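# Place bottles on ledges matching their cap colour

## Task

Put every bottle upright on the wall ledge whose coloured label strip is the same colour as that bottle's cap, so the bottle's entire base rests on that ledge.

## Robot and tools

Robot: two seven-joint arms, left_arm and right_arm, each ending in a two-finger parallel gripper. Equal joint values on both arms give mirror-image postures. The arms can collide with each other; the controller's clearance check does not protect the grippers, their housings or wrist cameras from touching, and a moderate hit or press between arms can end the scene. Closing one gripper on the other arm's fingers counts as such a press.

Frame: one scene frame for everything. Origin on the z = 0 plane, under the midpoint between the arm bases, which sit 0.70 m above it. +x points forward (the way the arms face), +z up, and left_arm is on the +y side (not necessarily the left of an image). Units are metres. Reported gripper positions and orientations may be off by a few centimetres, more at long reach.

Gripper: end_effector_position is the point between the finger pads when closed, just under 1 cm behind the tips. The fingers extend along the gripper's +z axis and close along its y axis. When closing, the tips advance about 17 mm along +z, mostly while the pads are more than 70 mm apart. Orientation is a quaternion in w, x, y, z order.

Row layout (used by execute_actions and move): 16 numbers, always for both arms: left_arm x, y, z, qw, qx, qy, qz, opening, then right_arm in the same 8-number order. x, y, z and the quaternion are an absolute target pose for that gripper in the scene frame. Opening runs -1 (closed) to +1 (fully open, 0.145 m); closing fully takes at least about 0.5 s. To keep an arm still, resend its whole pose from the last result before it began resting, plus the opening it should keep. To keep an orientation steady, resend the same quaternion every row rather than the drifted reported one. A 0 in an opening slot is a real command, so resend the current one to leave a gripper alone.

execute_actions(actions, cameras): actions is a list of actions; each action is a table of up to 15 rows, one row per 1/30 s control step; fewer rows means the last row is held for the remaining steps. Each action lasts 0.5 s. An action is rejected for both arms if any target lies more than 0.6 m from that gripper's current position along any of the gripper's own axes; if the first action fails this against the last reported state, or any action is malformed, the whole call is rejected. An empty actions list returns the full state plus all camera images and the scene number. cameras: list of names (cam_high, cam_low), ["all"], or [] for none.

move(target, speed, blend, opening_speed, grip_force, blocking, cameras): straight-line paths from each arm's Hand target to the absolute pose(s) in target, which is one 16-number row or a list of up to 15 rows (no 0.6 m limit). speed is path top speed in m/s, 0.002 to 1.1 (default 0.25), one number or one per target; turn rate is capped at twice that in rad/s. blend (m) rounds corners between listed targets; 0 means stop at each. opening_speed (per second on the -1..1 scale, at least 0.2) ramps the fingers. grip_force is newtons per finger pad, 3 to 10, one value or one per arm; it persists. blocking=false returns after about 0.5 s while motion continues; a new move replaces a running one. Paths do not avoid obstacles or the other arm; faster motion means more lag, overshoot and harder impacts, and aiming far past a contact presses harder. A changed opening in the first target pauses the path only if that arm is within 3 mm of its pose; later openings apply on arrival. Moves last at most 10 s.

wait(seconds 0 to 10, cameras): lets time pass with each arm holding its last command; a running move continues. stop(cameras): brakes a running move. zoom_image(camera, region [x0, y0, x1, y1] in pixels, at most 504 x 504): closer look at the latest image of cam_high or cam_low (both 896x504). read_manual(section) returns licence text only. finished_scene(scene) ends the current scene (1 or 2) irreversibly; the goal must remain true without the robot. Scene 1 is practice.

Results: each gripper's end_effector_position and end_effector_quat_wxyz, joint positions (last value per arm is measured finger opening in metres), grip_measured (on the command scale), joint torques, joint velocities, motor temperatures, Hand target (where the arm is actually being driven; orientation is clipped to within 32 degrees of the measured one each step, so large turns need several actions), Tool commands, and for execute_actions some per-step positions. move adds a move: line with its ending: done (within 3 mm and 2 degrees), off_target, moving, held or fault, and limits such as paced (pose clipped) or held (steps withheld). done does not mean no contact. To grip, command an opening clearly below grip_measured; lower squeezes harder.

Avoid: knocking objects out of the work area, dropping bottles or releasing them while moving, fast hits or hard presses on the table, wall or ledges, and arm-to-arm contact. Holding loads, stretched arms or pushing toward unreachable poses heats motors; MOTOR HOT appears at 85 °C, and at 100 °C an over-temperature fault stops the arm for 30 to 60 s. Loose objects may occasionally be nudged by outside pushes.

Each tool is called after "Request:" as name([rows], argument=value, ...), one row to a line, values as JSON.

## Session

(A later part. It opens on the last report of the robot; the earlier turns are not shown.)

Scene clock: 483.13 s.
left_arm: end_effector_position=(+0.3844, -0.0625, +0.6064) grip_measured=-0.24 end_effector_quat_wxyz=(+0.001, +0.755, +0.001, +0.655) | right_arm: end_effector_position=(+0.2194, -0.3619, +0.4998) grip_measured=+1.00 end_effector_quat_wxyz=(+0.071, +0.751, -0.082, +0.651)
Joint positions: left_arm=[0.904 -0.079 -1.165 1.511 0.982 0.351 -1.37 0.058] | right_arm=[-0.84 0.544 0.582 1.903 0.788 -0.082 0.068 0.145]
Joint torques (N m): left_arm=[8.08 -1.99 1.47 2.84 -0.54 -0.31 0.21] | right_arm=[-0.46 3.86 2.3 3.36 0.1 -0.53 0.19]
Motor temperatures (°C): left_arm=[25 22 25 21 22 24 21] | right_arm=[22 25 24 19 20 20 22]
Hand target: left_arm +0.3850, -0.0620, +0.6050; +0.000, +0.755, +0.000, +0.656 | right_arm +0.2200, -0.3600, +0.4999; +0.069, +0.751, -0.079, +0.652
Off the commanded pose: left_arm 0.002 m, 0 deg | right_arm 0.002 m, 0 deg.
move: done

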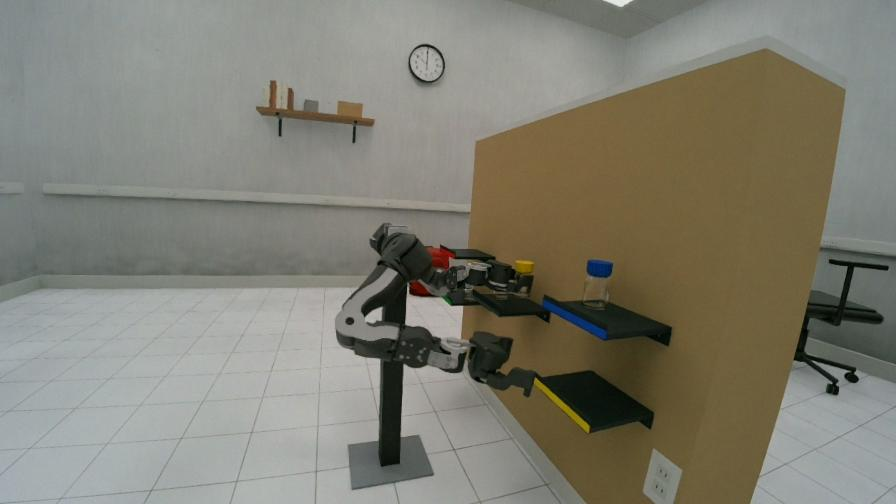

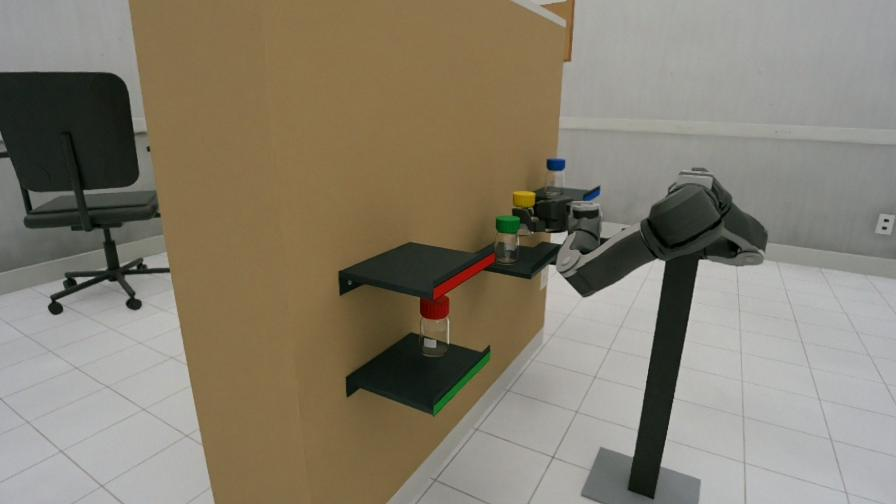

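Request:
move([
  [0.385,-0.062,0.582,0,0.7548,0,0.656,-0.6,0.22,-0.36,0.50,0.0686,0.7506,-0.0789,0.6524,1],
  [0.385,-0.062,0.576,0,0.7548,0,0.656,-0.6,0.22,-0.36,0.50,0.0686,0.7506,-0.0789,0.6524,1],
], speed=[0.04,0.02], cameras=["cam_low","cam_high"])

Request:
zoom_image(camera="cam_high", region=[450, 220, 590, 330])

Request:
zoom_image(camera="cam_low", region=[470, 140, 670, 300])

Scene clock: 499.33 s.
left_arm: end_effector_position=(+0.3845, -0.0625, +0.5772) grip_measured=-0.24 end_effector_quat_wxyz=(+0.001, +0.756, +0.001, +0.655) | right_arm: end_effector_position=(+0.2194, -0.3619, +0.4998) grip_measured=+1.00 end_effector_quat_wxyz=(+0.071, +0.751, -0.082, +0.651)
Joint positions: left_arm=[0.878 -0.053 -1.246 1.46 0.967 0.238 -1.344 0.058] | right_arm=[-0.84 0.544 0.582 1.903 0.788 -0.082 0.068 0.145]
Joint torques (N m): left_arm=[8.08 -2.02 1.54 2.93 -0.55 -0.36 0.21] | right_arm=[-0.49 3.86 2.43 3.38 0.13 -0.52 0.17]
Hand target: left_arm +0.3850, -0.0620, +0.5760; +0.000, +0.755, +0.000, +0.656 | right_arm +0.2200, -0.3600, +0.4999; +0.069, +0.751, -0.079, +0.652
Off the commanded pose: left_arm 0.001 m, 0 deg | right_arm 0.002 m, 0 deg.
move: done

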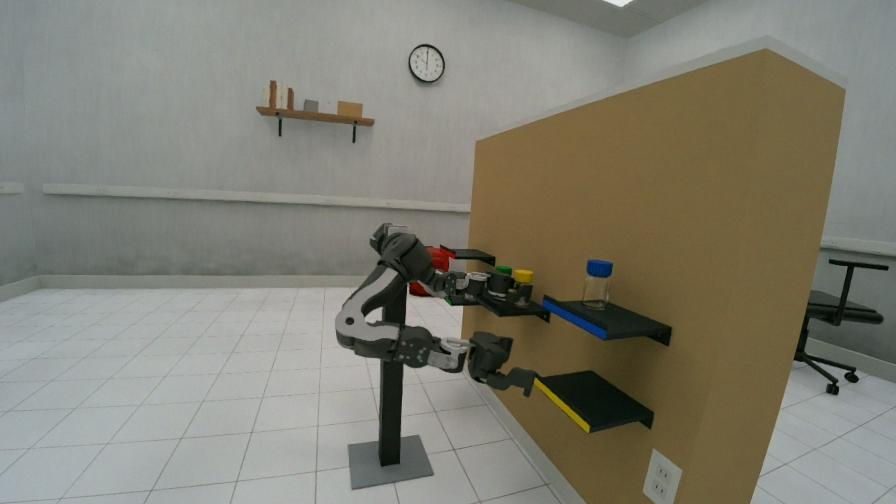

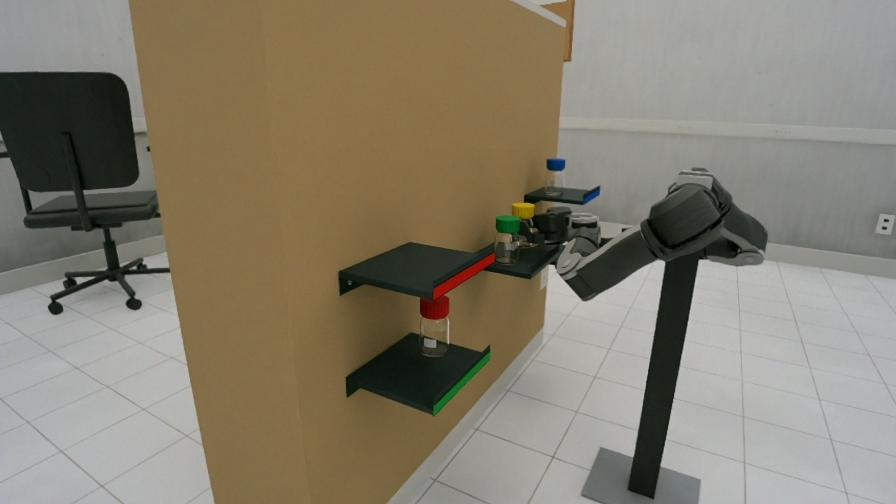

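Scaled by 3.600 from the camera's 896x504 image, which has a finer 1280x720 frame.

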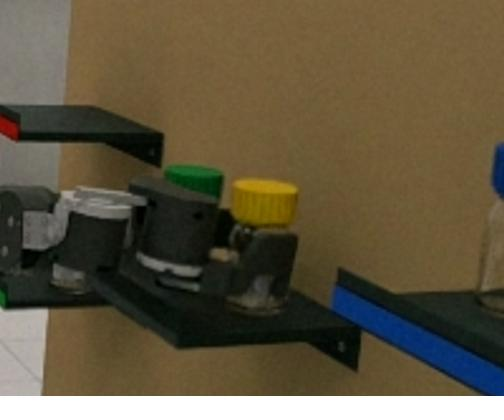

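Scaled by 2.520 from the camera's 896x504 image, which has a finer 1280x720 frame.

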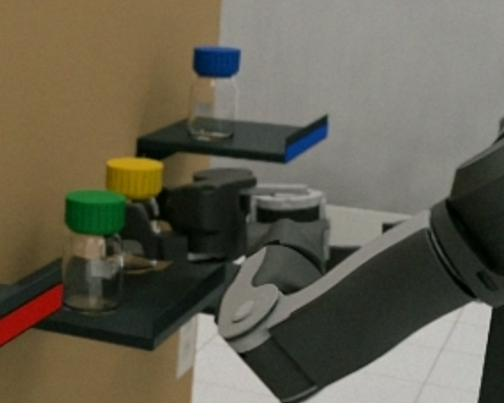

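Request:
move(target=[0.385,-0.062,0.571,0,0.7548,0,0.656,-0.6,0.22,-0.36,0.50,0.0686,0.7506,-0.0789,0.6524,1], speed=0.02)

Request:
move(target=[0.385,-0.062,0.567,0,0.7548,0,0.656,-0.6,0.22,-0.36,0.50,0.0686,0.7506,-0.0789,0.6524,1], speed=0.02, cameras=["cam_low","cam_high"])

Request:
zoom_image(camera="cam_high", region=[450, 220, 590, 330])

Scene clock: 510.10 s.
left_arm: end_effector_position=(+0.3845, -0.0625, +0.5725) grip_measured=-0.24 end_effector_quat_wxyz=(+0.001, +0.756, +0.001, +0.655) | right_arm: end_effector_position=(+0.2194, -0.3619, +0.4998) grip_measured=+1.00 end_effector_quat_wxyz=(+0.071, +0.751, -0.082, +0.651)
Joint positions: left_arm=[0.877 -0.048 -1.263 1.449 0.969 0.215 -1.342 0.058] | right_arm=[-0.84 0.544 0.582 1.903 0.788 -0.082 0.068 0.145]
Joint torques (N m): left_arm=[7.98 -1.99 1.57 2.89 -0.54 -0.35 0.21] | right_arm=[-0.57 3.84 2.29 3.37 0.09 -0.55 0.17]
Hand target: left_arm +0.3850, -0.0620, +0.5711; +0.000, +0.755, +0.000, +0.656 | right_arm +0.2200, -0.3600, +0.4999; +0.069, +0.751, -0.079, +0.652
Off the commanded pose: left_arm 0.002 m, 0 deg | right_arm 0.002 m, 0 deg.
move: done

Scene clock: 510.87 s.
left_arm: end_effector_position=(+0.3845, -0.0626, +0.5684) grip_measured=-0.24 end_effector_quat_wxyz=(+0.001, +0.756, +0.001, +0.655) | right_arm: end_effector_position=(+0.2194, -0.3619, +0.4998) grip_measured=+1.00 end_effector_quat_wxyz=(+0.071, +0.751, -0.082, +0.651)
Joint positions: left_arm=[0.877 -0.045 -1.278 1.44 0.971 0.197 -1.34 0.058] | right_arm=[-0.84 0.544 0.582 1.903 0.788 -0.082 0.068 0.145]
Joint torques (N m): left_arm=[8 -1.99 1.57 2.88 -0.54 -0.35 0.21] | right_arm=[-0.36 3.94 2.33 3.33 0.1 -0.56 0.18]
Hand target: left_arm +0.3850, -0.0621, +0.5670; +0.000, +0.755, +0.000, +0.656 | right_arm +0.2200, -0.3600, +0.4999; +0.069, +0.751, -0.079, +0.652
Off the commanded pose: left_arm 0.002 m, 0 deg | right_arm 0.002 m, 0 deg.
move: done

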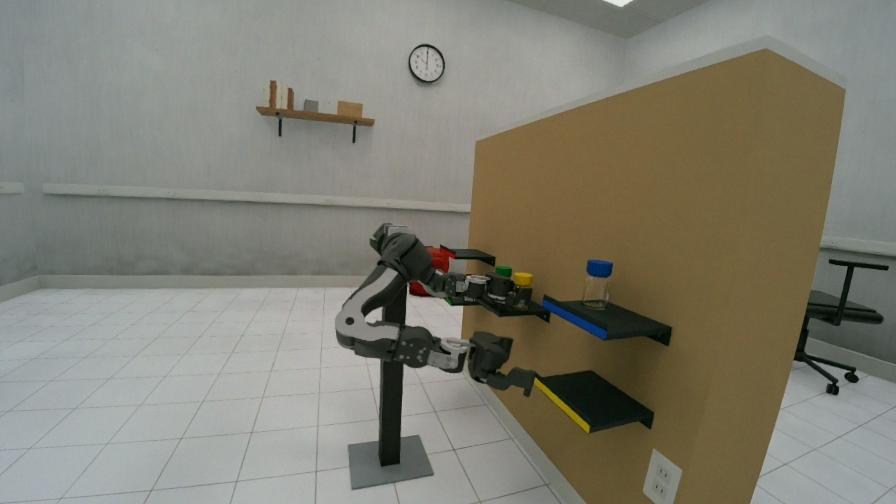

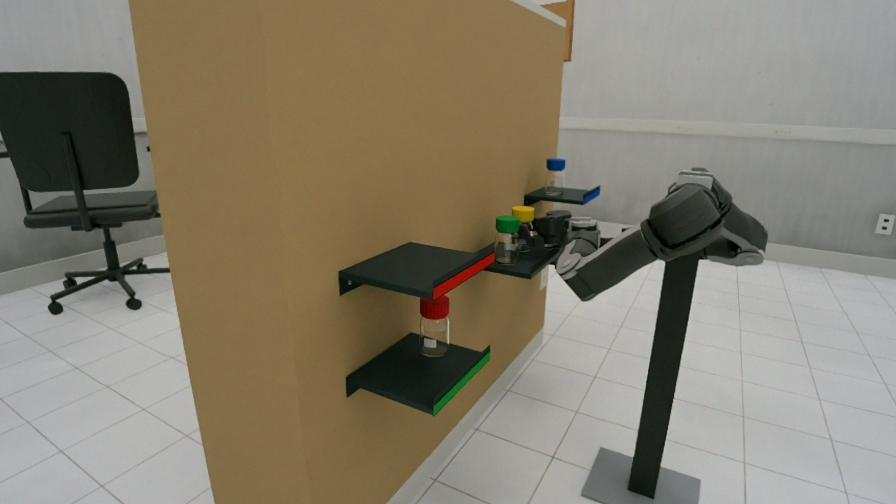

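Scaled by 3.600 from the camera's 896x504 image, which has a finer 1280x720 frame.

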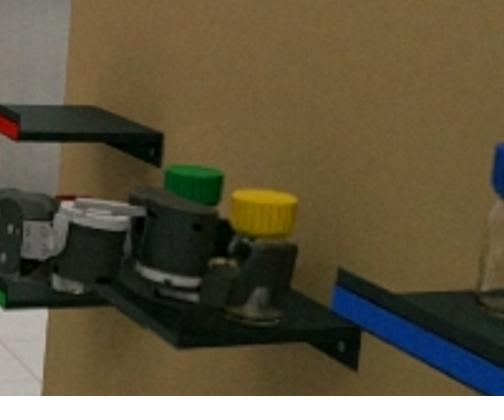

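Request:
move(target=[0.385,-0.062,0.563,0,0.7548,0,0.656,-0.6,0.22,-0.36,0.50,0.0686,0.7506,-0.0789,0.6524,1], speed=0.02)

Request:
move(target=[0.385,-0.062,0.559,0,0.7548,0,0.656,-0.6,0.22,-0.36,0.50,0.0686,0.7506,-0.0789,0.6524,1], speed=0.02, cameras=["cam_low","cam_high"])

Request:
zoom_image(camera="cam_high", region=[450, 220, 590, 330])

Scene clock: 521.27 s.
left_arm: end_effector_position=(+0.3848, -0.0626, +0.5674) grip_measured=-0.24 end_effector_quat_wxyz=(+0.001, +0.753, +0.002, +0.658) | right_arm: end_effector_position=(+0.2194, -0.3619, +0.4998) grip_measured=+1.00 end_effector_quat_wxyz=(+0.071, +0.751, -0.082, +0.651)
Joint positions: left_arm=[0.877 -0.044 -1.287 1.433 0.964 0.181 -1.338 0.058] | right_arm=[-0.84 0.544 0.582 1.903 0.788 -0.082 0.068 0.145]
Joint torques (N m): left_arm=[7.08 -1.83 1.36 2.5 -0.41 -0.33 0.28] | right_arm=[-0.36 3.84 2.37 3.32 0.11 -0.55 0.16]
Hand target: left_arm +0.3849, -0.0620, +0.5631; +0.000, +0.755, +0.000, +0.656 | right_arm +0.2200, -0.3600, +0.4999; +0.069, +0.751, -0.079, +0.652
Off the commanded pose: left_arm 0.004 m, 0 deg | right_arm 0.002 m, 0 deg.
move: off_target (left_arm)

Scene clock: 522.10 s.
left_arm: end_effector_position=(+0.3849, -0.0626, +0.5671) grip_measured=-0.24 end_effector_quat_wxyz=(+0.002, +0.747, +0.002, +0.665) | right_arm: end_effector_position=(+0.2194, -0.3619, +0.4998) grip_measured=+1.00 end_effector_quat_wxyz=(+0.071, +0.751, -0.082, +0.651)
Joint positions: left_arm=[0.868 -0.044 -1.289 1.428 0.938 0.17 -1.329 0.058] | right_arm=[-0.84 0.544 0.582 1.903 0.788 -0.082 0.068 0.145]
Joint torques (N m): left_arm=[5.87 -2.07 1.94 1.89 -0.05 -0.2 0.3] | right_arm=[-0.54 3.97 2.32 3.3 0.11 -0.55 0.17]
Hand target: left_arm +0.3848, -0.0620, +0.5590; +0.000, +0.755, +0.000, +0.656 | right_arm +0.2200, -0.3600, +0.4999; +0.069, +0.751, -0.079, +0.652
Off the commanded pose: left_arm 0.008 m, 1 deg | right_arm 0.002 m, 0 deg.
move: off_target (left_arm)

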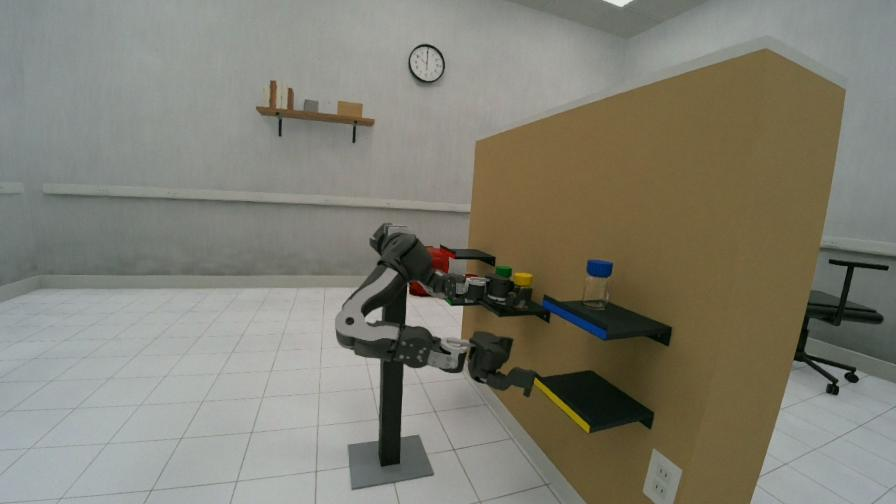

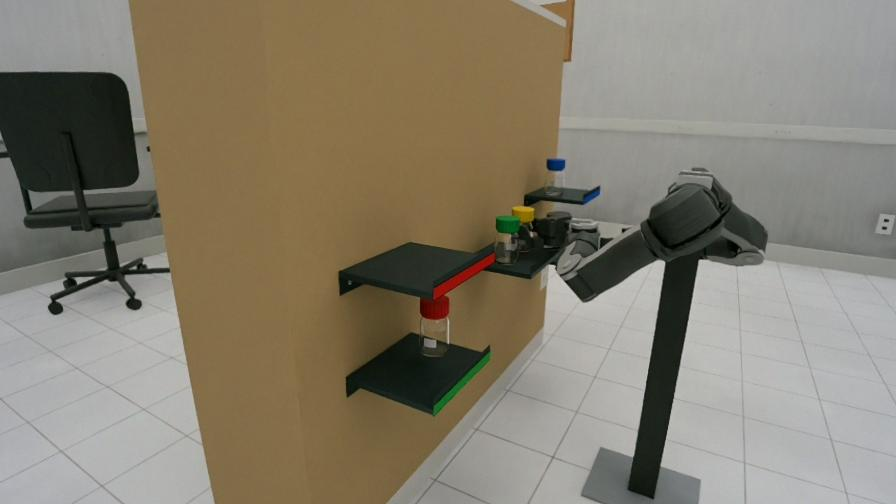

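Scaled by 3.600 from the camera's 896x504 image, which has a finer 1280x720 frame.

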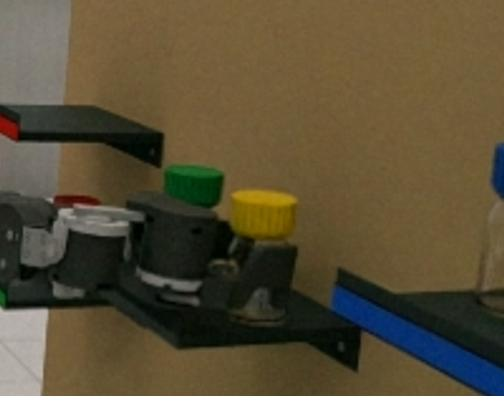

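Request:
move([
  [0.385,-0.062,0.566,0,0.7548,0,0.656,-0.6,0.22,-0.36,0.50,0.0686,0.7506,-0.0789,0.6524,1],
  [0.385,-0.062,0.566,0,0.7548,0,0.656,0.05,0.22,-0.36,0.50,0.0686,0.7506,-0.0789,0.6524,1],
], speed=0.02, opening_speed=0.6, cameras=["cam_low","cam_high"])

Request:
zoom_image(camera="cam_low", region=[470, 170, 630, 300])

Request:
zoom_image(camera="cam_high", region=[450, 220, 590, 330])

Scene clock: 533.60 s.
left_arm: end_effector_position=(+0.3852, -0.0622, +0.5664) grip_measured=+0.05 end_effector_quat_wxyz=(+0.001, +0.754, +0.000, +0.657) | right_arm: end_effector_position=(+0.2194, -0.3619, +0.4998) grip_measured=+1.00 end_effector_quat_wxyz=(+0.071, +0.751, -0.082, +0.651)
Joint positions: left_arm=[0.868 -0.044 -1.277 1.433 0.954 0.192 -1.329 0.079] | right_arm=[-0.84 0.544 0.582 1.903 0.788 -0.082 0.068 0.145]
Joint torques (N m): left_arm=[8.16 -2.55 2.29 3.99 -0.33 -0.14 0.06] | right_arm=[-0.49 3.94 2.39 3.37 0.12 -0.53 0.15]
Hand target: left_arm +0.3850, -0.0620, +0.5660; +0.000, +0.755, +0.000, +0.656 | right_arm +0.2200, -0.3600, +0.4999; +0.069, +0.751, -0.079, +0.652
Off the commanded pose: left_arm 0.001 m, 0 deg | right_arm 0.002 m, 0 deg.
move: done

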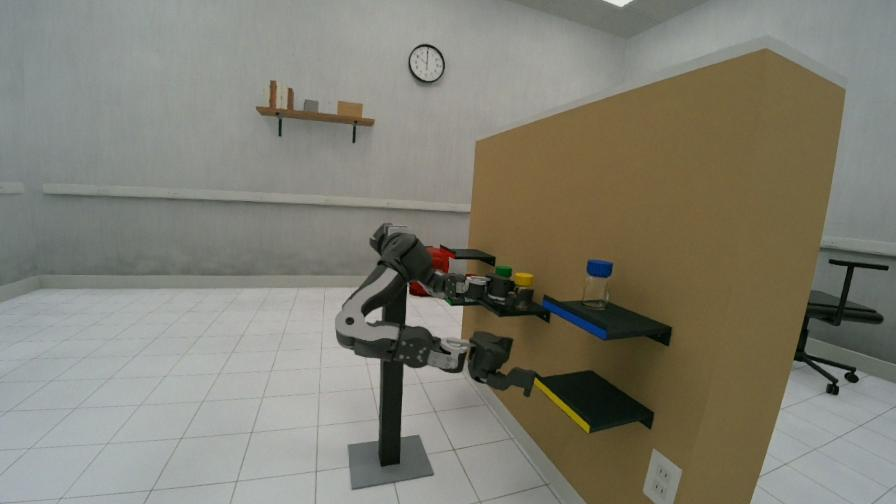

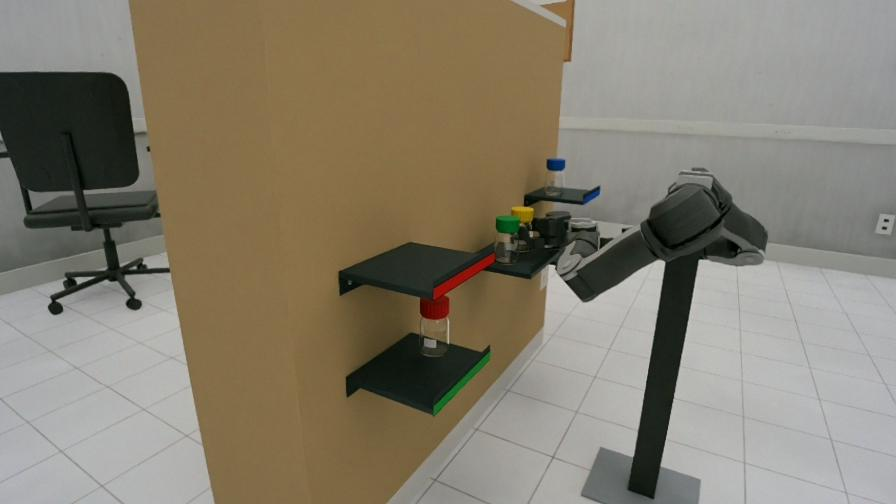

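Scaled by 3.150 from the camera's 896x504 image, which has a finer 1280x720 frame.

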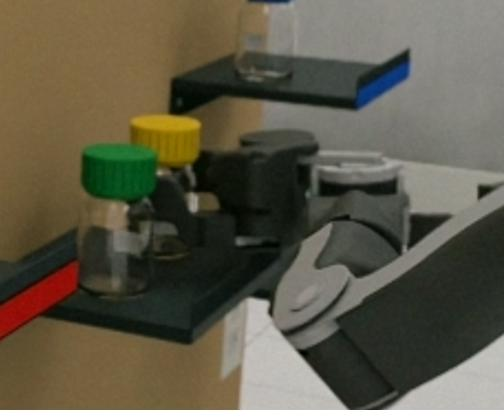

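Scaled by 3.600 from the camera's 896x504 image, which has a finer 1280x720 frame.

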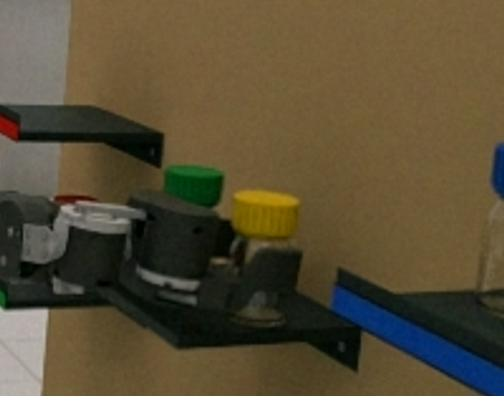

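Request:
move([
  [0.385,-0.062,0.572,0,0.7548,0,0.656,0.05,0.22,-0.36,0.50,0.0686,0.7506,-0.0789,0.6524,1],
  [0.32,-0.062,0.58,0,0.7548,0,0.656,0.05,0.22,-0.36,0.50,0.0686,0.7506,-0.0789,0.6524,1],
  [0.27,0.0,0.59,0,0.7548,0,0.656,0.05,0.22,-0.36,0.50,0.0686,0.7506,-0.0789,0.6524,1],
  [0.25,0.2,0.55,-0.0686,0.7506,0.0789,0.6524,0.05,0.22,-0.36,0.50,0.0686,0.7506,-0.0789,0.6524,1],
  [0.255,0.265,0.49,-0.142,0.7369,0.1633,0.6405,1,0.22,-0.36,0.50,0.0686,0.7506,-0.0789,0.6524,1],
], speed=[0.05,0.05,0.12,0.15,0.12], blend=[0.003,0.01,0.02,0.02,0], cameras=["cam_low","cam_high"])

Request:
zoom_image(camera="cam_low", region=[320, 230, 560, 420])

Request:
zoom_image(camera="cam_high", region=[450, 220, 590, 330])

Scene clock: 558.27 s.
left_arm: end_effector_position=(+0.2553, +0.2651, +0.4913) grip_measured=+1.00 end_effector_quat_wxyz=(-0.143, +0.736, +0.161, +0.642) | right_arm: end_effector_position=(+0.2194, -0.3619, +0.4998) grip_measured=+1.00 end_effector_quat_wxyz=(+0.071, +0.751, -0.082, +0.651)
Joint positions: left_arm=[0.002 1.172 -0.952 2.098 0.793 -0.44 -1.341 0.145] | right_arm=[-0.84 0.544 0.582 1.903 0.788 -0.082 0.068 0.145]
Joint torques (N m): left_arm=[2.76 3.65 1.48 3.17 -0.31 -0.29 0.09] | right_arm=[-0.57 3.89 2.39 3.23 0.1 -0.55 0.18]
Hand target: left_arm +0.2550, +0.2650, +0.4900; -0.142, +0.737, +0.163, +0.640 | right_arm +0.2200, -0.3600, +0.4999; +0.069, +0.751, -0.079, +0.652
Off the commanded pose: left_arm 0.001 m, 0 deg | right_arm 0.002 m, 0 deg.
move: done

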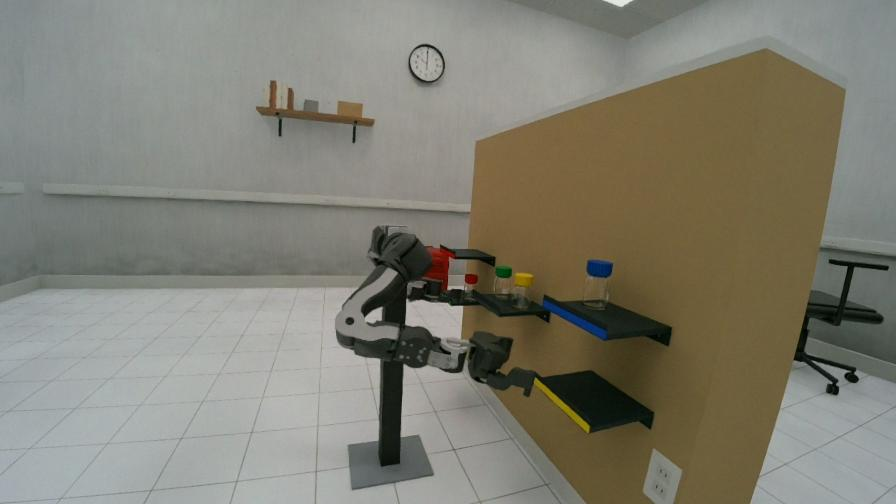

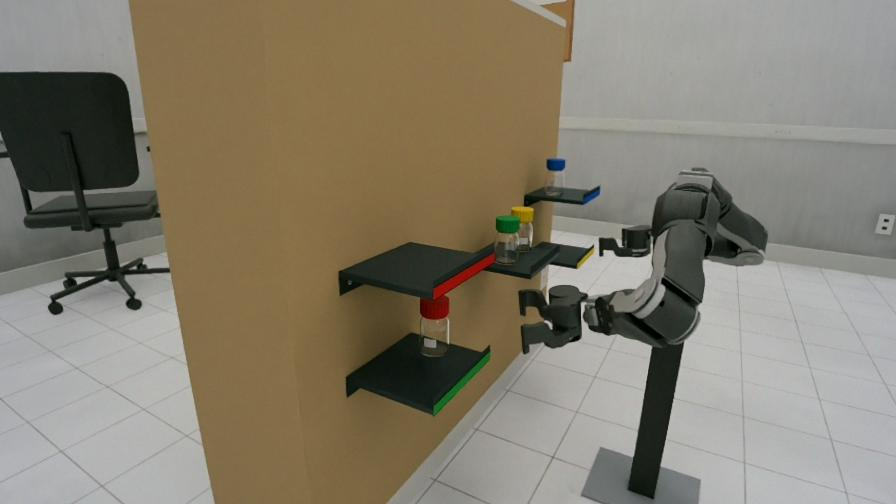

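Scaled by 2.100 from the camera's 896x504 image, which has a finer 1280x720 frame.

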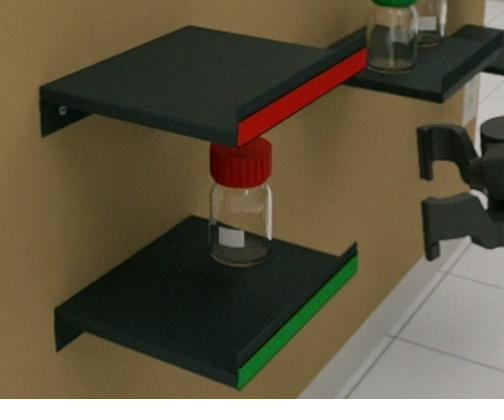

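Scaled by 3.600 from the camera's 896x504 image, which has a finer 1280x720 frame.

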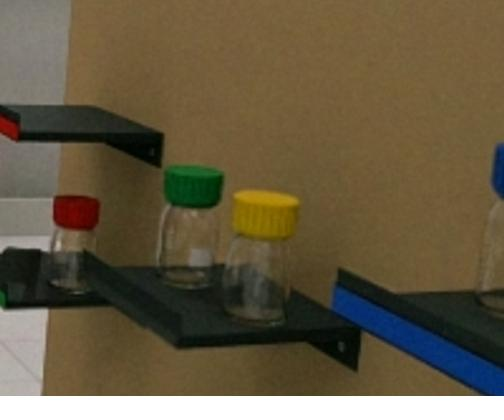

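Request:
move([
  [0.34,0.303,0.482,-0.142,0.7369,0.1633,0.6405,1,0.22,-0.36,0.50,0.0686,0.7506,-0.0789,0.6524,1],
  [0.392,0.327,0.474,-0.142,0.7369,0.1633,0.6405,1,0.22,-0.36,0.50,0.0686,0.7506,-0.0789,0.6524,1],
], speed=[0.1,0.05], blend=[0.01,0], cameras=["cam_low","cam_high"])

Request:
zoom_image(camera="cam_low", region=[320, 230, 560, 420])

Request:
zoom_image(camera="cam_high", region=[430, 220, 570, 330])

Scene clock: 572.67 s.
left_arm: end_effector_position=(+0.3918, +0.3286, +0.4763) grip_measured=+1.00 end_effector_quat_wxyz=(-0.144, +0.734, +0.165, +0.643) | right_arm: end_effector_position=(+0.2194, -0.3619, +0.4998) grip_measured=+1.00 end_effector_quat_wxyz=(+0.071, +0.751, -0.082, +0.651)
Joint positions: left_arm=[0.484 0.943 -0.944 1.402 1.148 -0.308 -0.777 0.145] | right_arm=[-0.84 0.544 0.582 1.903 0.788 -0.082 0.068 0.145]
Joint torques (N m): left_arm=[6.84 3.81 2.21 2.03 -0.16 -0.39 0.24] | right_arm=[-0.57 4 2.35 3.4 0.11 -0.53 0.17]
Hand target: left_arm +0.3919, +0.3269, +0.4739; -0.142, +0.737, +0.163, +0.640 | right_arm +0.2200, -0.3600, +0.4999; +0.069, +0.751, -0.079, +0.652
Off the commanded pose: left_arm 0.003 m, 1 deg | right_arm 0.002 m, 0 deg.
move: done

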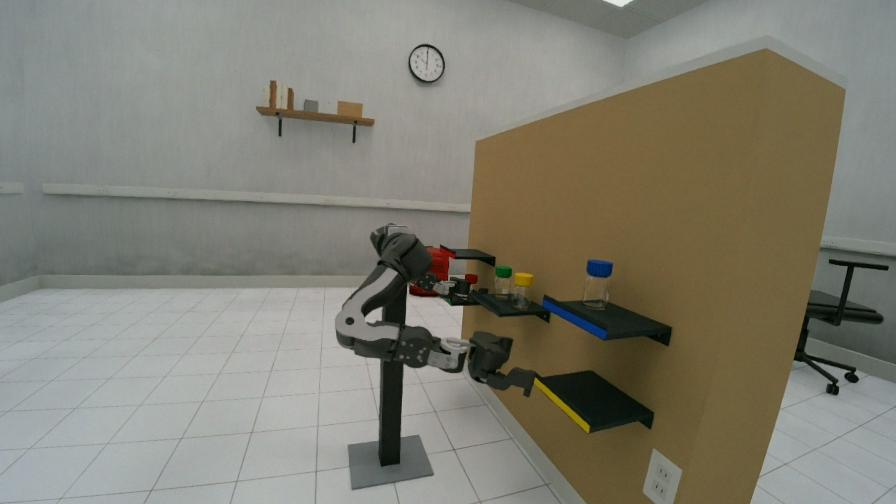

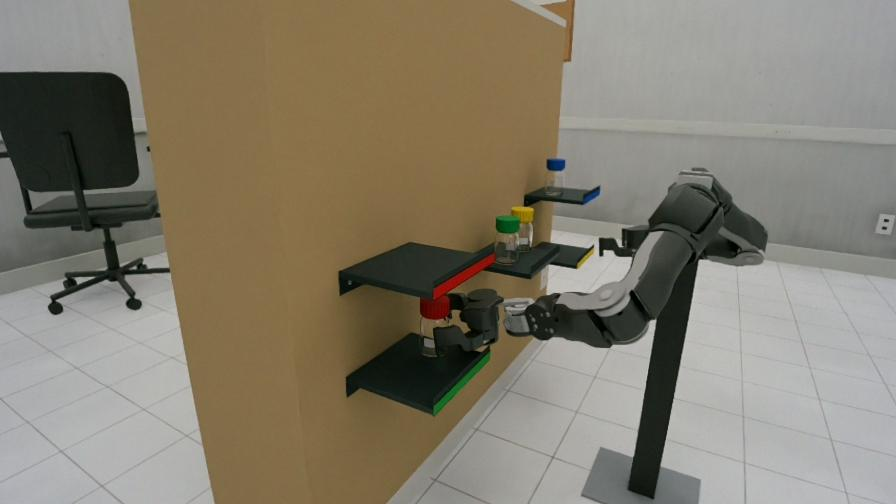

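Scaled by 2.100 from the camera's 896x504 image, which has a finer 1280x720 frame.

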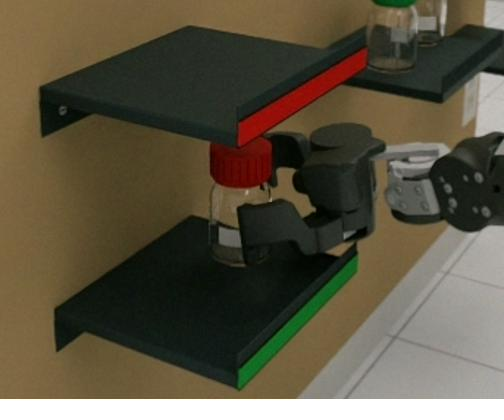

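Scaled by 3.600 from the camera's 896x504 image, which has a finer 1280x720 frame.

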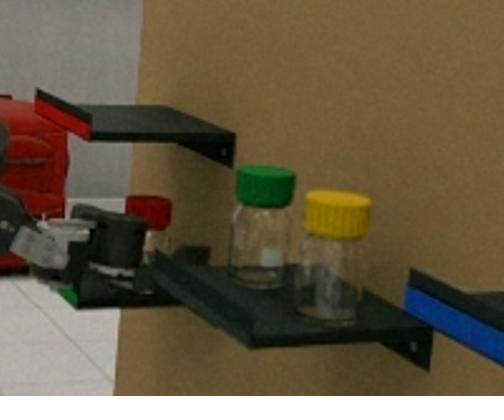

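Request:
move([
  [0.399,0.330,0.472,-0.142,0.7369,0.1633,0.6405,1,0.22,-0.36,0.50,0.0686,0.7506,-0.0789,0.6524,1],
  [0.399,0.330,0.472,-0.142,0.7369,0.1633,0.6405,-0.6,0.22,-0.36,0.50,0.0686,0.7506,-0.0789,0.6524,1],
], speed=0.04, opening_speed=1, cameras=["cam_low"])

Request:
zoom_image(camera="cam_low", region=[320, 230, 560, 420])

Scene clock: 583.07 s.
left_arm: end_effector_position=(+0.3985, +0.3315, +0.4731) grip_measured=-0.25 end_effector_quat_wxyz=(-0.144, +0.736, +0.165, +0.641) | right_arm: end_effector_position=(+0.2194, -0.3619, +0.4998) grip_measured=+1.00 end_effector_quat_wxyz=(+0.071, +0.751, -0.082, +0.651)
Joint positions: left_arm=[0.505 0.918 -0.944 1.348 1.152 -0.301 -0.744 0.057] | right_arm=[-0.84 0.544 0.582 1.903 0.788 -0.082 0.068 0.145]
Joint torques (N m): left_arm=[7.32 3.92 2.32 2.22 -0.24 -0.48 0.2] | right_arm=[-0.46 3.86 2.35 3.29 0.09 -0.54 0.19]
Hand target: left_arm +0.3990, +0.3301, +0.4720; -0.142, +0.737, +0.163, +0.640 | right_arm +0.2200, -0.3600, +0.4999; +0.069, +0.751, -0.079, +0.652
Off the commanded pose: left_arm 0.002 m, 0 deg | right_arm 0.002 m, 0 deg.
move: done
Images, in order (width x height): cam_low 896x504.

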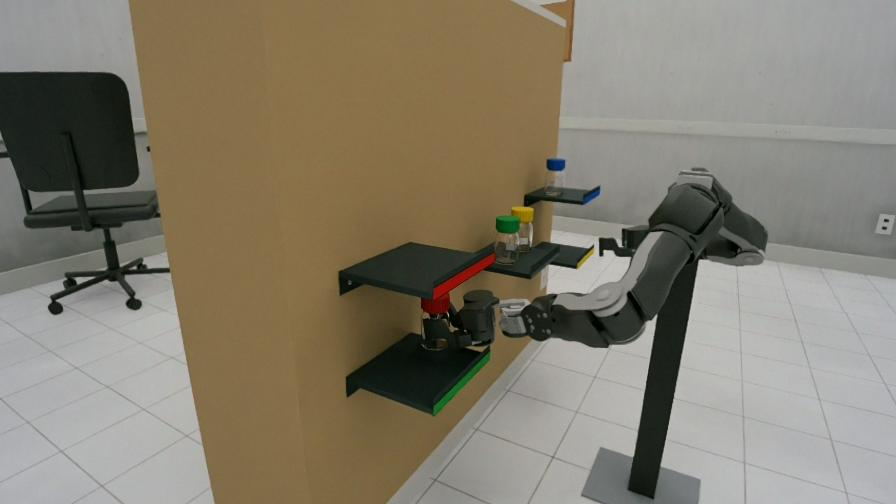

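Scaled by 2.100 from the camera's 896x504 image, which has a finer 1280x720 frame.

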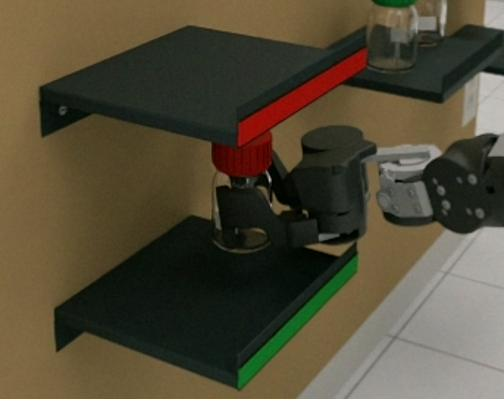

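Request:
move([
  [0.399,0.330,0.511,-0.142,0.7369,0.1633,0.6405,-0.6,0.22,-0.36,0.50,0.0686,0.7506,-0.0789,0.6524,1],
  [0.264,0.268,0.513,-0.142,0.7369,0.1633,0.6405,-0.6,0.22,-0.36,0.50,0.0686,0.7506,-0.0789,0.6524,1],
  [0.262,0.31,0.60,-0.0686,0.7506,0.0789,0.6524,-0.6,0.22,-0.36,0.50,0.0686,0.7506,-0.0789,0.6524,1],
  [0.262,0.31,0.735,-0.0686,0.7506,0.0789,0.6524,-0.6,0.22,-0.36,0.50,0.0686,0.7506,-0.0789,0.6524,1],
  [0.335,0.325,0.735,-0.0686,0.7506,0.0789,0.6524,-0.6,0.22,-0.36,0.50,0.0686,0.7506,-0.0789,0.6524,1],
  [0.392,0.337,0.73,-0.0686,0.7506,0.0789,0.6524,-0.6,0.22,-0.36,0.50,0.0686,0.7506,-0.0789,0.6524,1],
], speed=0.1, blend=[0.006,0.01,0.01,0.01,0.01,0], cameras=["cam_high","cam_low"])

Request:
zoom_image(camera="cam_low", region=[320, 140, 560, 320])

Scene clock: 601.37 s.
left_arm: end_effector_position=(+0.3923, +0.3361, +0.7282) grip_measured=-0.25 end_effector_quat_wxyz=(-0.068, +0.753, +0.076, +0.650) | right_arm: end_effector_position=(+0.2194, -0.3619, +0.4998) grip_measured=+1.00 end_effector_quat_wxyz=(+0.071, +0.751, -0.082, +0.651)
Joint positions: left_arm=[1.039 1.332 -0.676 1.726 1.584 0.515 -0.566 0.057] | right_arm=[-0.84 0.544 0.582 1.903 0.788 -0.082 0.068 0.145]
Joint torques (N m): left_arm=[6.74 3.44 4 0.66 -0.06 -0.73 -0.04] | right_arm=[-0.54 3.86 2.36 3.26 0.11 -0.54 0.17]
Hand target: left_arm +0.3920, +0.3371, +0.7300; -0.069, +0.751, +0.079, +0.652 | right_arm +0.2200, -0.3600, +0.4999; +0.069, +0.751, -0.079, +0.652
Off the commanded pose: left_arm 0.002 m, 1 deg | right_arm 0.002 m, 0 deg.
move: done

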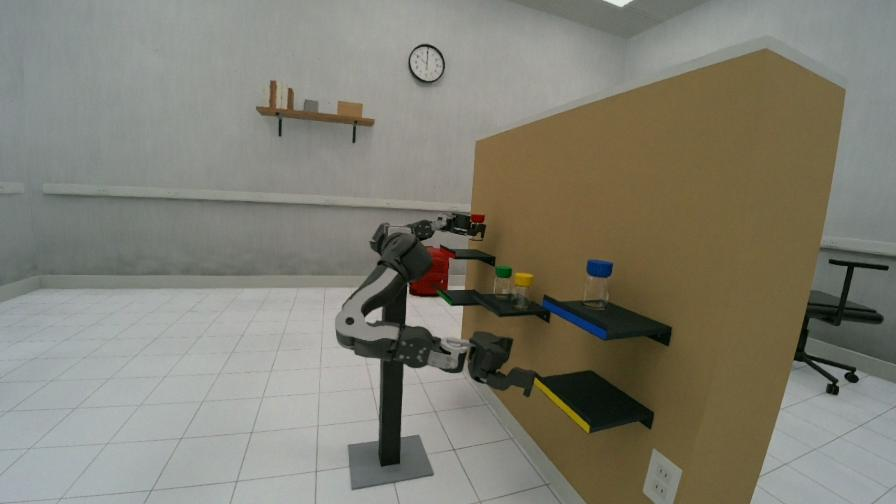

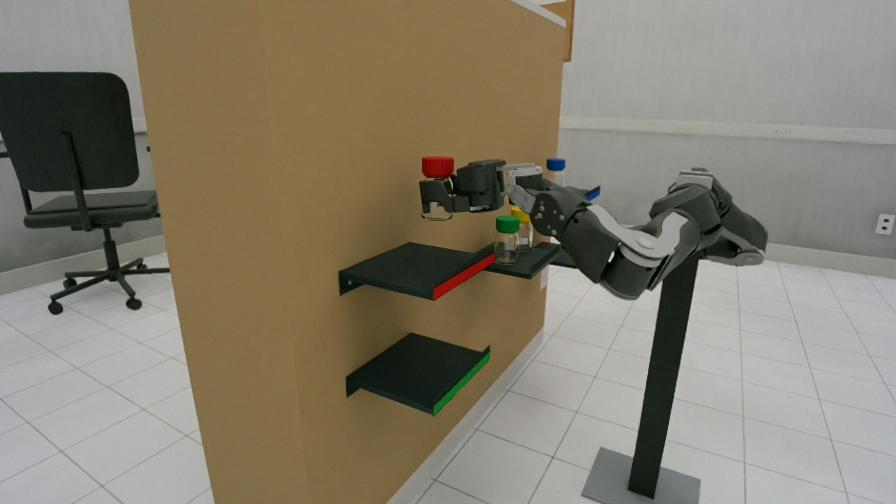

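Scaled by 2.100 from the camera's 896x504 image, which has a finer 1280x720 frame.

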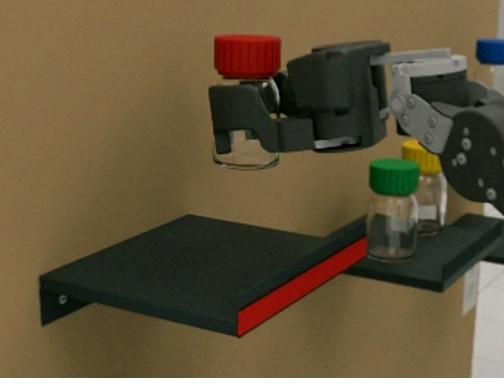

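Request:
move([
  [0.392,0.337,0.69,-0.0686,0.7506,0.0789,0.6524,-0.6,0.22,-0.36,0.50,0.0686,0.7506,-0.0789,0.6524,1],
  [0.392,0.337,0.677,-0.0686,0.7506,0.0789,0.6524,-0.6,0.22,-0.36,0.50,0.0686,0.7506,-0.0789,0.6524,1],
], speed=[0.06,0.02])

Request:
move(target=[0.392,0.337,0.672,-0.0686,0.7506,0.0789,0.6524,-0.6,0.22,-0.36,0.50,0.0686,0.7506,-0.0789,0.6524,1], speed=0.02)

Request:
move(target=[0.392,0.337,0.668,-0.0686,0.7506,0.0789,0.6524,-0.6,0.22,-0.36,0.50,0.0686,0.7506,-0.0789,0.6524,1], speed=0.02, cameras=["cam_low"])

Request:
zoom_image(camera="cam_low", region=[320, 140, 560, 320])

Scene clock: 614.13 s.
left_arm: end_effector_position=(+0.3921, +0.3375, +0.6754) grip_measured=-0.25 end_effector_quat_wxyz=(-0.069, +0.754, +0.081, +0.649) | right_arm: end_effector_position=(+0.2194, -0.3619, +0.4998) grip_measured=+1.00 end_effector_quat_wxyz=(+0.071, +0.751, -0.082, +0.651)
Joint positions: left_arm=[0.801 1.371 -0.678 1.758 1.536 0.284 -0.544 0.057] | right_arm=[-0.84 0.544 0.582 1.903 0.788 -0.082 0.068 0.145]
Joint torques (N m): left_arm=[5.84 5.21 3.55 1.37 -0.28 -0.87 0.23] | right_arm=[-0.51 3.92 2.35 3.29 0.1 -0.53 0.19]
Hand target: left_arm +0.3920, +0.3370, +0.6770; -0.069, +0.751, +0.079, +0.652 | right_arm +0.2200, -0.3600, +0.4999; +0.069, +0.751, -0.079, +0.652
Off the commanded pose: left_arm 0.002 m, 1 deg | right_arm 0.002 m, 0 deg.
move: done

Scene clock: 614.83 s.
left_arm: end_effector_position=(+0.3921, +0.3375, +0.6707) grip_measured=-0.25 end_effector_quat_wxyz=(-0.069, +0.753, +0.081, +0.649) | right_arm: end_effector_position=(+0.2194, -0.3619, +0.4998) grip_measured=+1.00 end_effector_quat_wxyz=(+0.071, +0.751, -0.082, +0.651)
Joint positions: left_arm=[0.781 1.371 -0.678 1.758 1.529 0.264 -0.541 0.057] | right_arm=[-0.84 0.544 0.582 1.903 0.788 -0.082 0.068 0.145]
Joint torques (N m): left_arm=[5.74 5.26 3.51 1.39 -0.27 -0.86 0.23] | right_arm=[-0.57 3.94 2.45 3.23 0.12 -0.56 0.15]
Hand target: left_arm +0.3920, +0.3370, +0.6720; -0.069, +0.751, +0.079, +0.652 | right_arm +0.2200, -0.3600, +0.4999; +0.069, +0.751, -0.079, +0.652
Off the commanded pose: left_arm 0.001 m, 1 deg | right_arm 0.002 m, 0 deg.
move: done

Scene clock: 615.53 s.
left_arm: end_effector_position=(+0.3921, +0.3375, +0.6672) grip_measured=-0.25 end_effector_quat_wxyz=(-0.069, +0.753, +0.081, +0.650) | right_arm: end_effector_position=(+0.2194, -0.3619, +0.4998) grip_measured=+1.00 end_effector_quat_wxyz=(+0.071, +0.751, -0.082, +0.651)
Joint positions: left_arm=[0.765 1.371 -0.678 1.758 1.523 0.247 -0.539 0.057] | right_arm=[-0.84 0.544 0.582 1.903 0.788 -0.082 0.068 0.145]
Joint torques (N m): left_arm=[5.6 5.29 3.4 1.35 -0.27 -0.86 0.23] | right_arm=[-0.51 3.89 2.32 3.36 0.13 -0.54 0.19]
Hand target: left_arm +0.3920, +0.3370, +0.6679; -0.069, +0.751, +0.079, +0.652 | right_arm +0.2200, -0.3600, +0.4999; +0.069, +0.751, -0.079, +0.652
Off the commanded pose: left_arm 0.001 m, 0 deg | right_arm 0.002 m, 0 deg.
move: done
Images, in order (width x height): cam_low 896x504.

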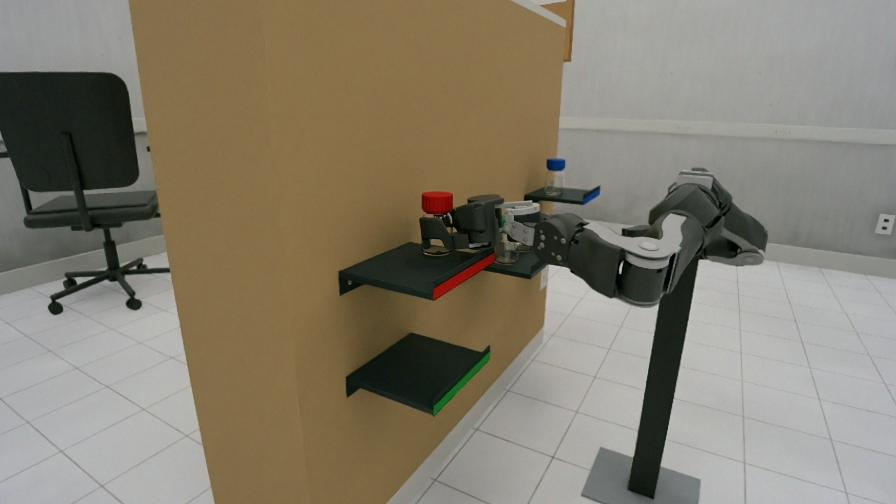

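Scaled by 2.100 from the camera's 896x504 image, which has a finer 1280x720 frame.

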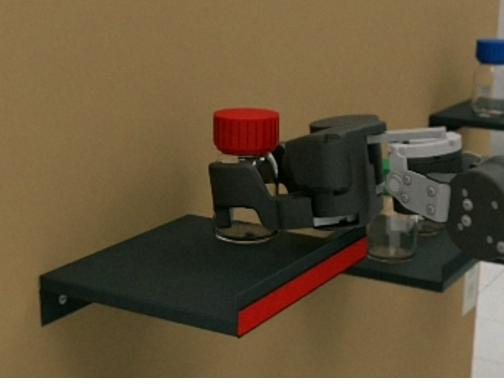

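Request:
move(target=[0.392,0.337,0.664,-0.0686,0.7506,0.0789,0.6524,-0.6,0.22,-0.36,0.50,0.0686,0.7506,-0.0789,0.6524,1], speed=0.02)

Request:
move(target=[0.392,0.337,0.660,-0.0686,0.7506,0.0789,0.6524,-0.6,0.22,-0.36,0.50,0.0686,0.7506,-0.0789,0.6524,1], speed=0.02)

Scene clock: 623.73 s.
left_arm: end_effector_position=(+0.3922, +0.3378, +0.6669) grip_measured=-0.25 end_effector_quat_wxyz=(-0.069, +0.748, +0.082, +0.655) | right_arm: end_effector_position=(+0.2194, -0.3619, +0.4998) grip_measured=+1.00 end_effector_quat_wxyz=(+0.071, +0.751, -0.082, +0.651)
Joint positions: left_arm=[0.754 1.371 -0.678 1.758 1.516 0.223 -0.537 0.057] | right_arm=[-0.84 0.544 0.582 1.903 0.788 -0.082 0.068 0.145]
Joint torques (N m): left_arm=[4.97 5.24 2.76 1.21 -0.19 -0.62 0.23] | right_arm=[-0.46 3.97 2.36 3.32 0.11 -0.53 0.2]
Hand target: left_arm +0.3920, +0.3371, +0.6640; -0.069, +0.751, +0.079, +0.652 | right_arm +0.2200, -0.3600, +0.4999; +0.069, +0.751, -0.079, +0.652
Off the commanded pose: left_arm 0.003 m, 1 deg | right_arm 0.002 m, 0 deg.
move: done

Scene clock: 624.43 s.
left_arm: end_effector_position=(+0.3924, +0.3377, +0.6666) grip_measured=-0.25 end_effector_quat_wxyz=(-0.069, +0.744, +0.082, +0.660) | right_arm: end_effector_position=(+0.2194, -0.3619, +0.4998) grip_measured=+1.00 end_effector_quat_wxyz=(+0.071, +0.751, -0.082, +0.651)
Joint positions: left_arm=[0.743 1.372 -0.678 1.758 1.506 0.2 -0.535 0.057] | right_arm=[-0.84 0.544 0.582 1.903 0.788 -0.082 0.068 0.145]
Joint torques (N m): left_arm=[4.34 5.08 2.19 0.96 -0.07 -0.41 0.21] | right_arm=[-0.51 3.71 2.39 3.28 0.12 -0.54 0.16]
Hand target: left_arm +0.3920, +0.3369, +0.6600; -0.068, +0.751, +0.079, +0.652 | right_arm +0.2200, -0.3600, +0.4999; +0.069, +0.751, -0.079, +0.652
Off the commanded pose: left_arm 0.007 m, 1 deg | right_arm 0.002 m, 0 deg.
move: off_target (left_arm)


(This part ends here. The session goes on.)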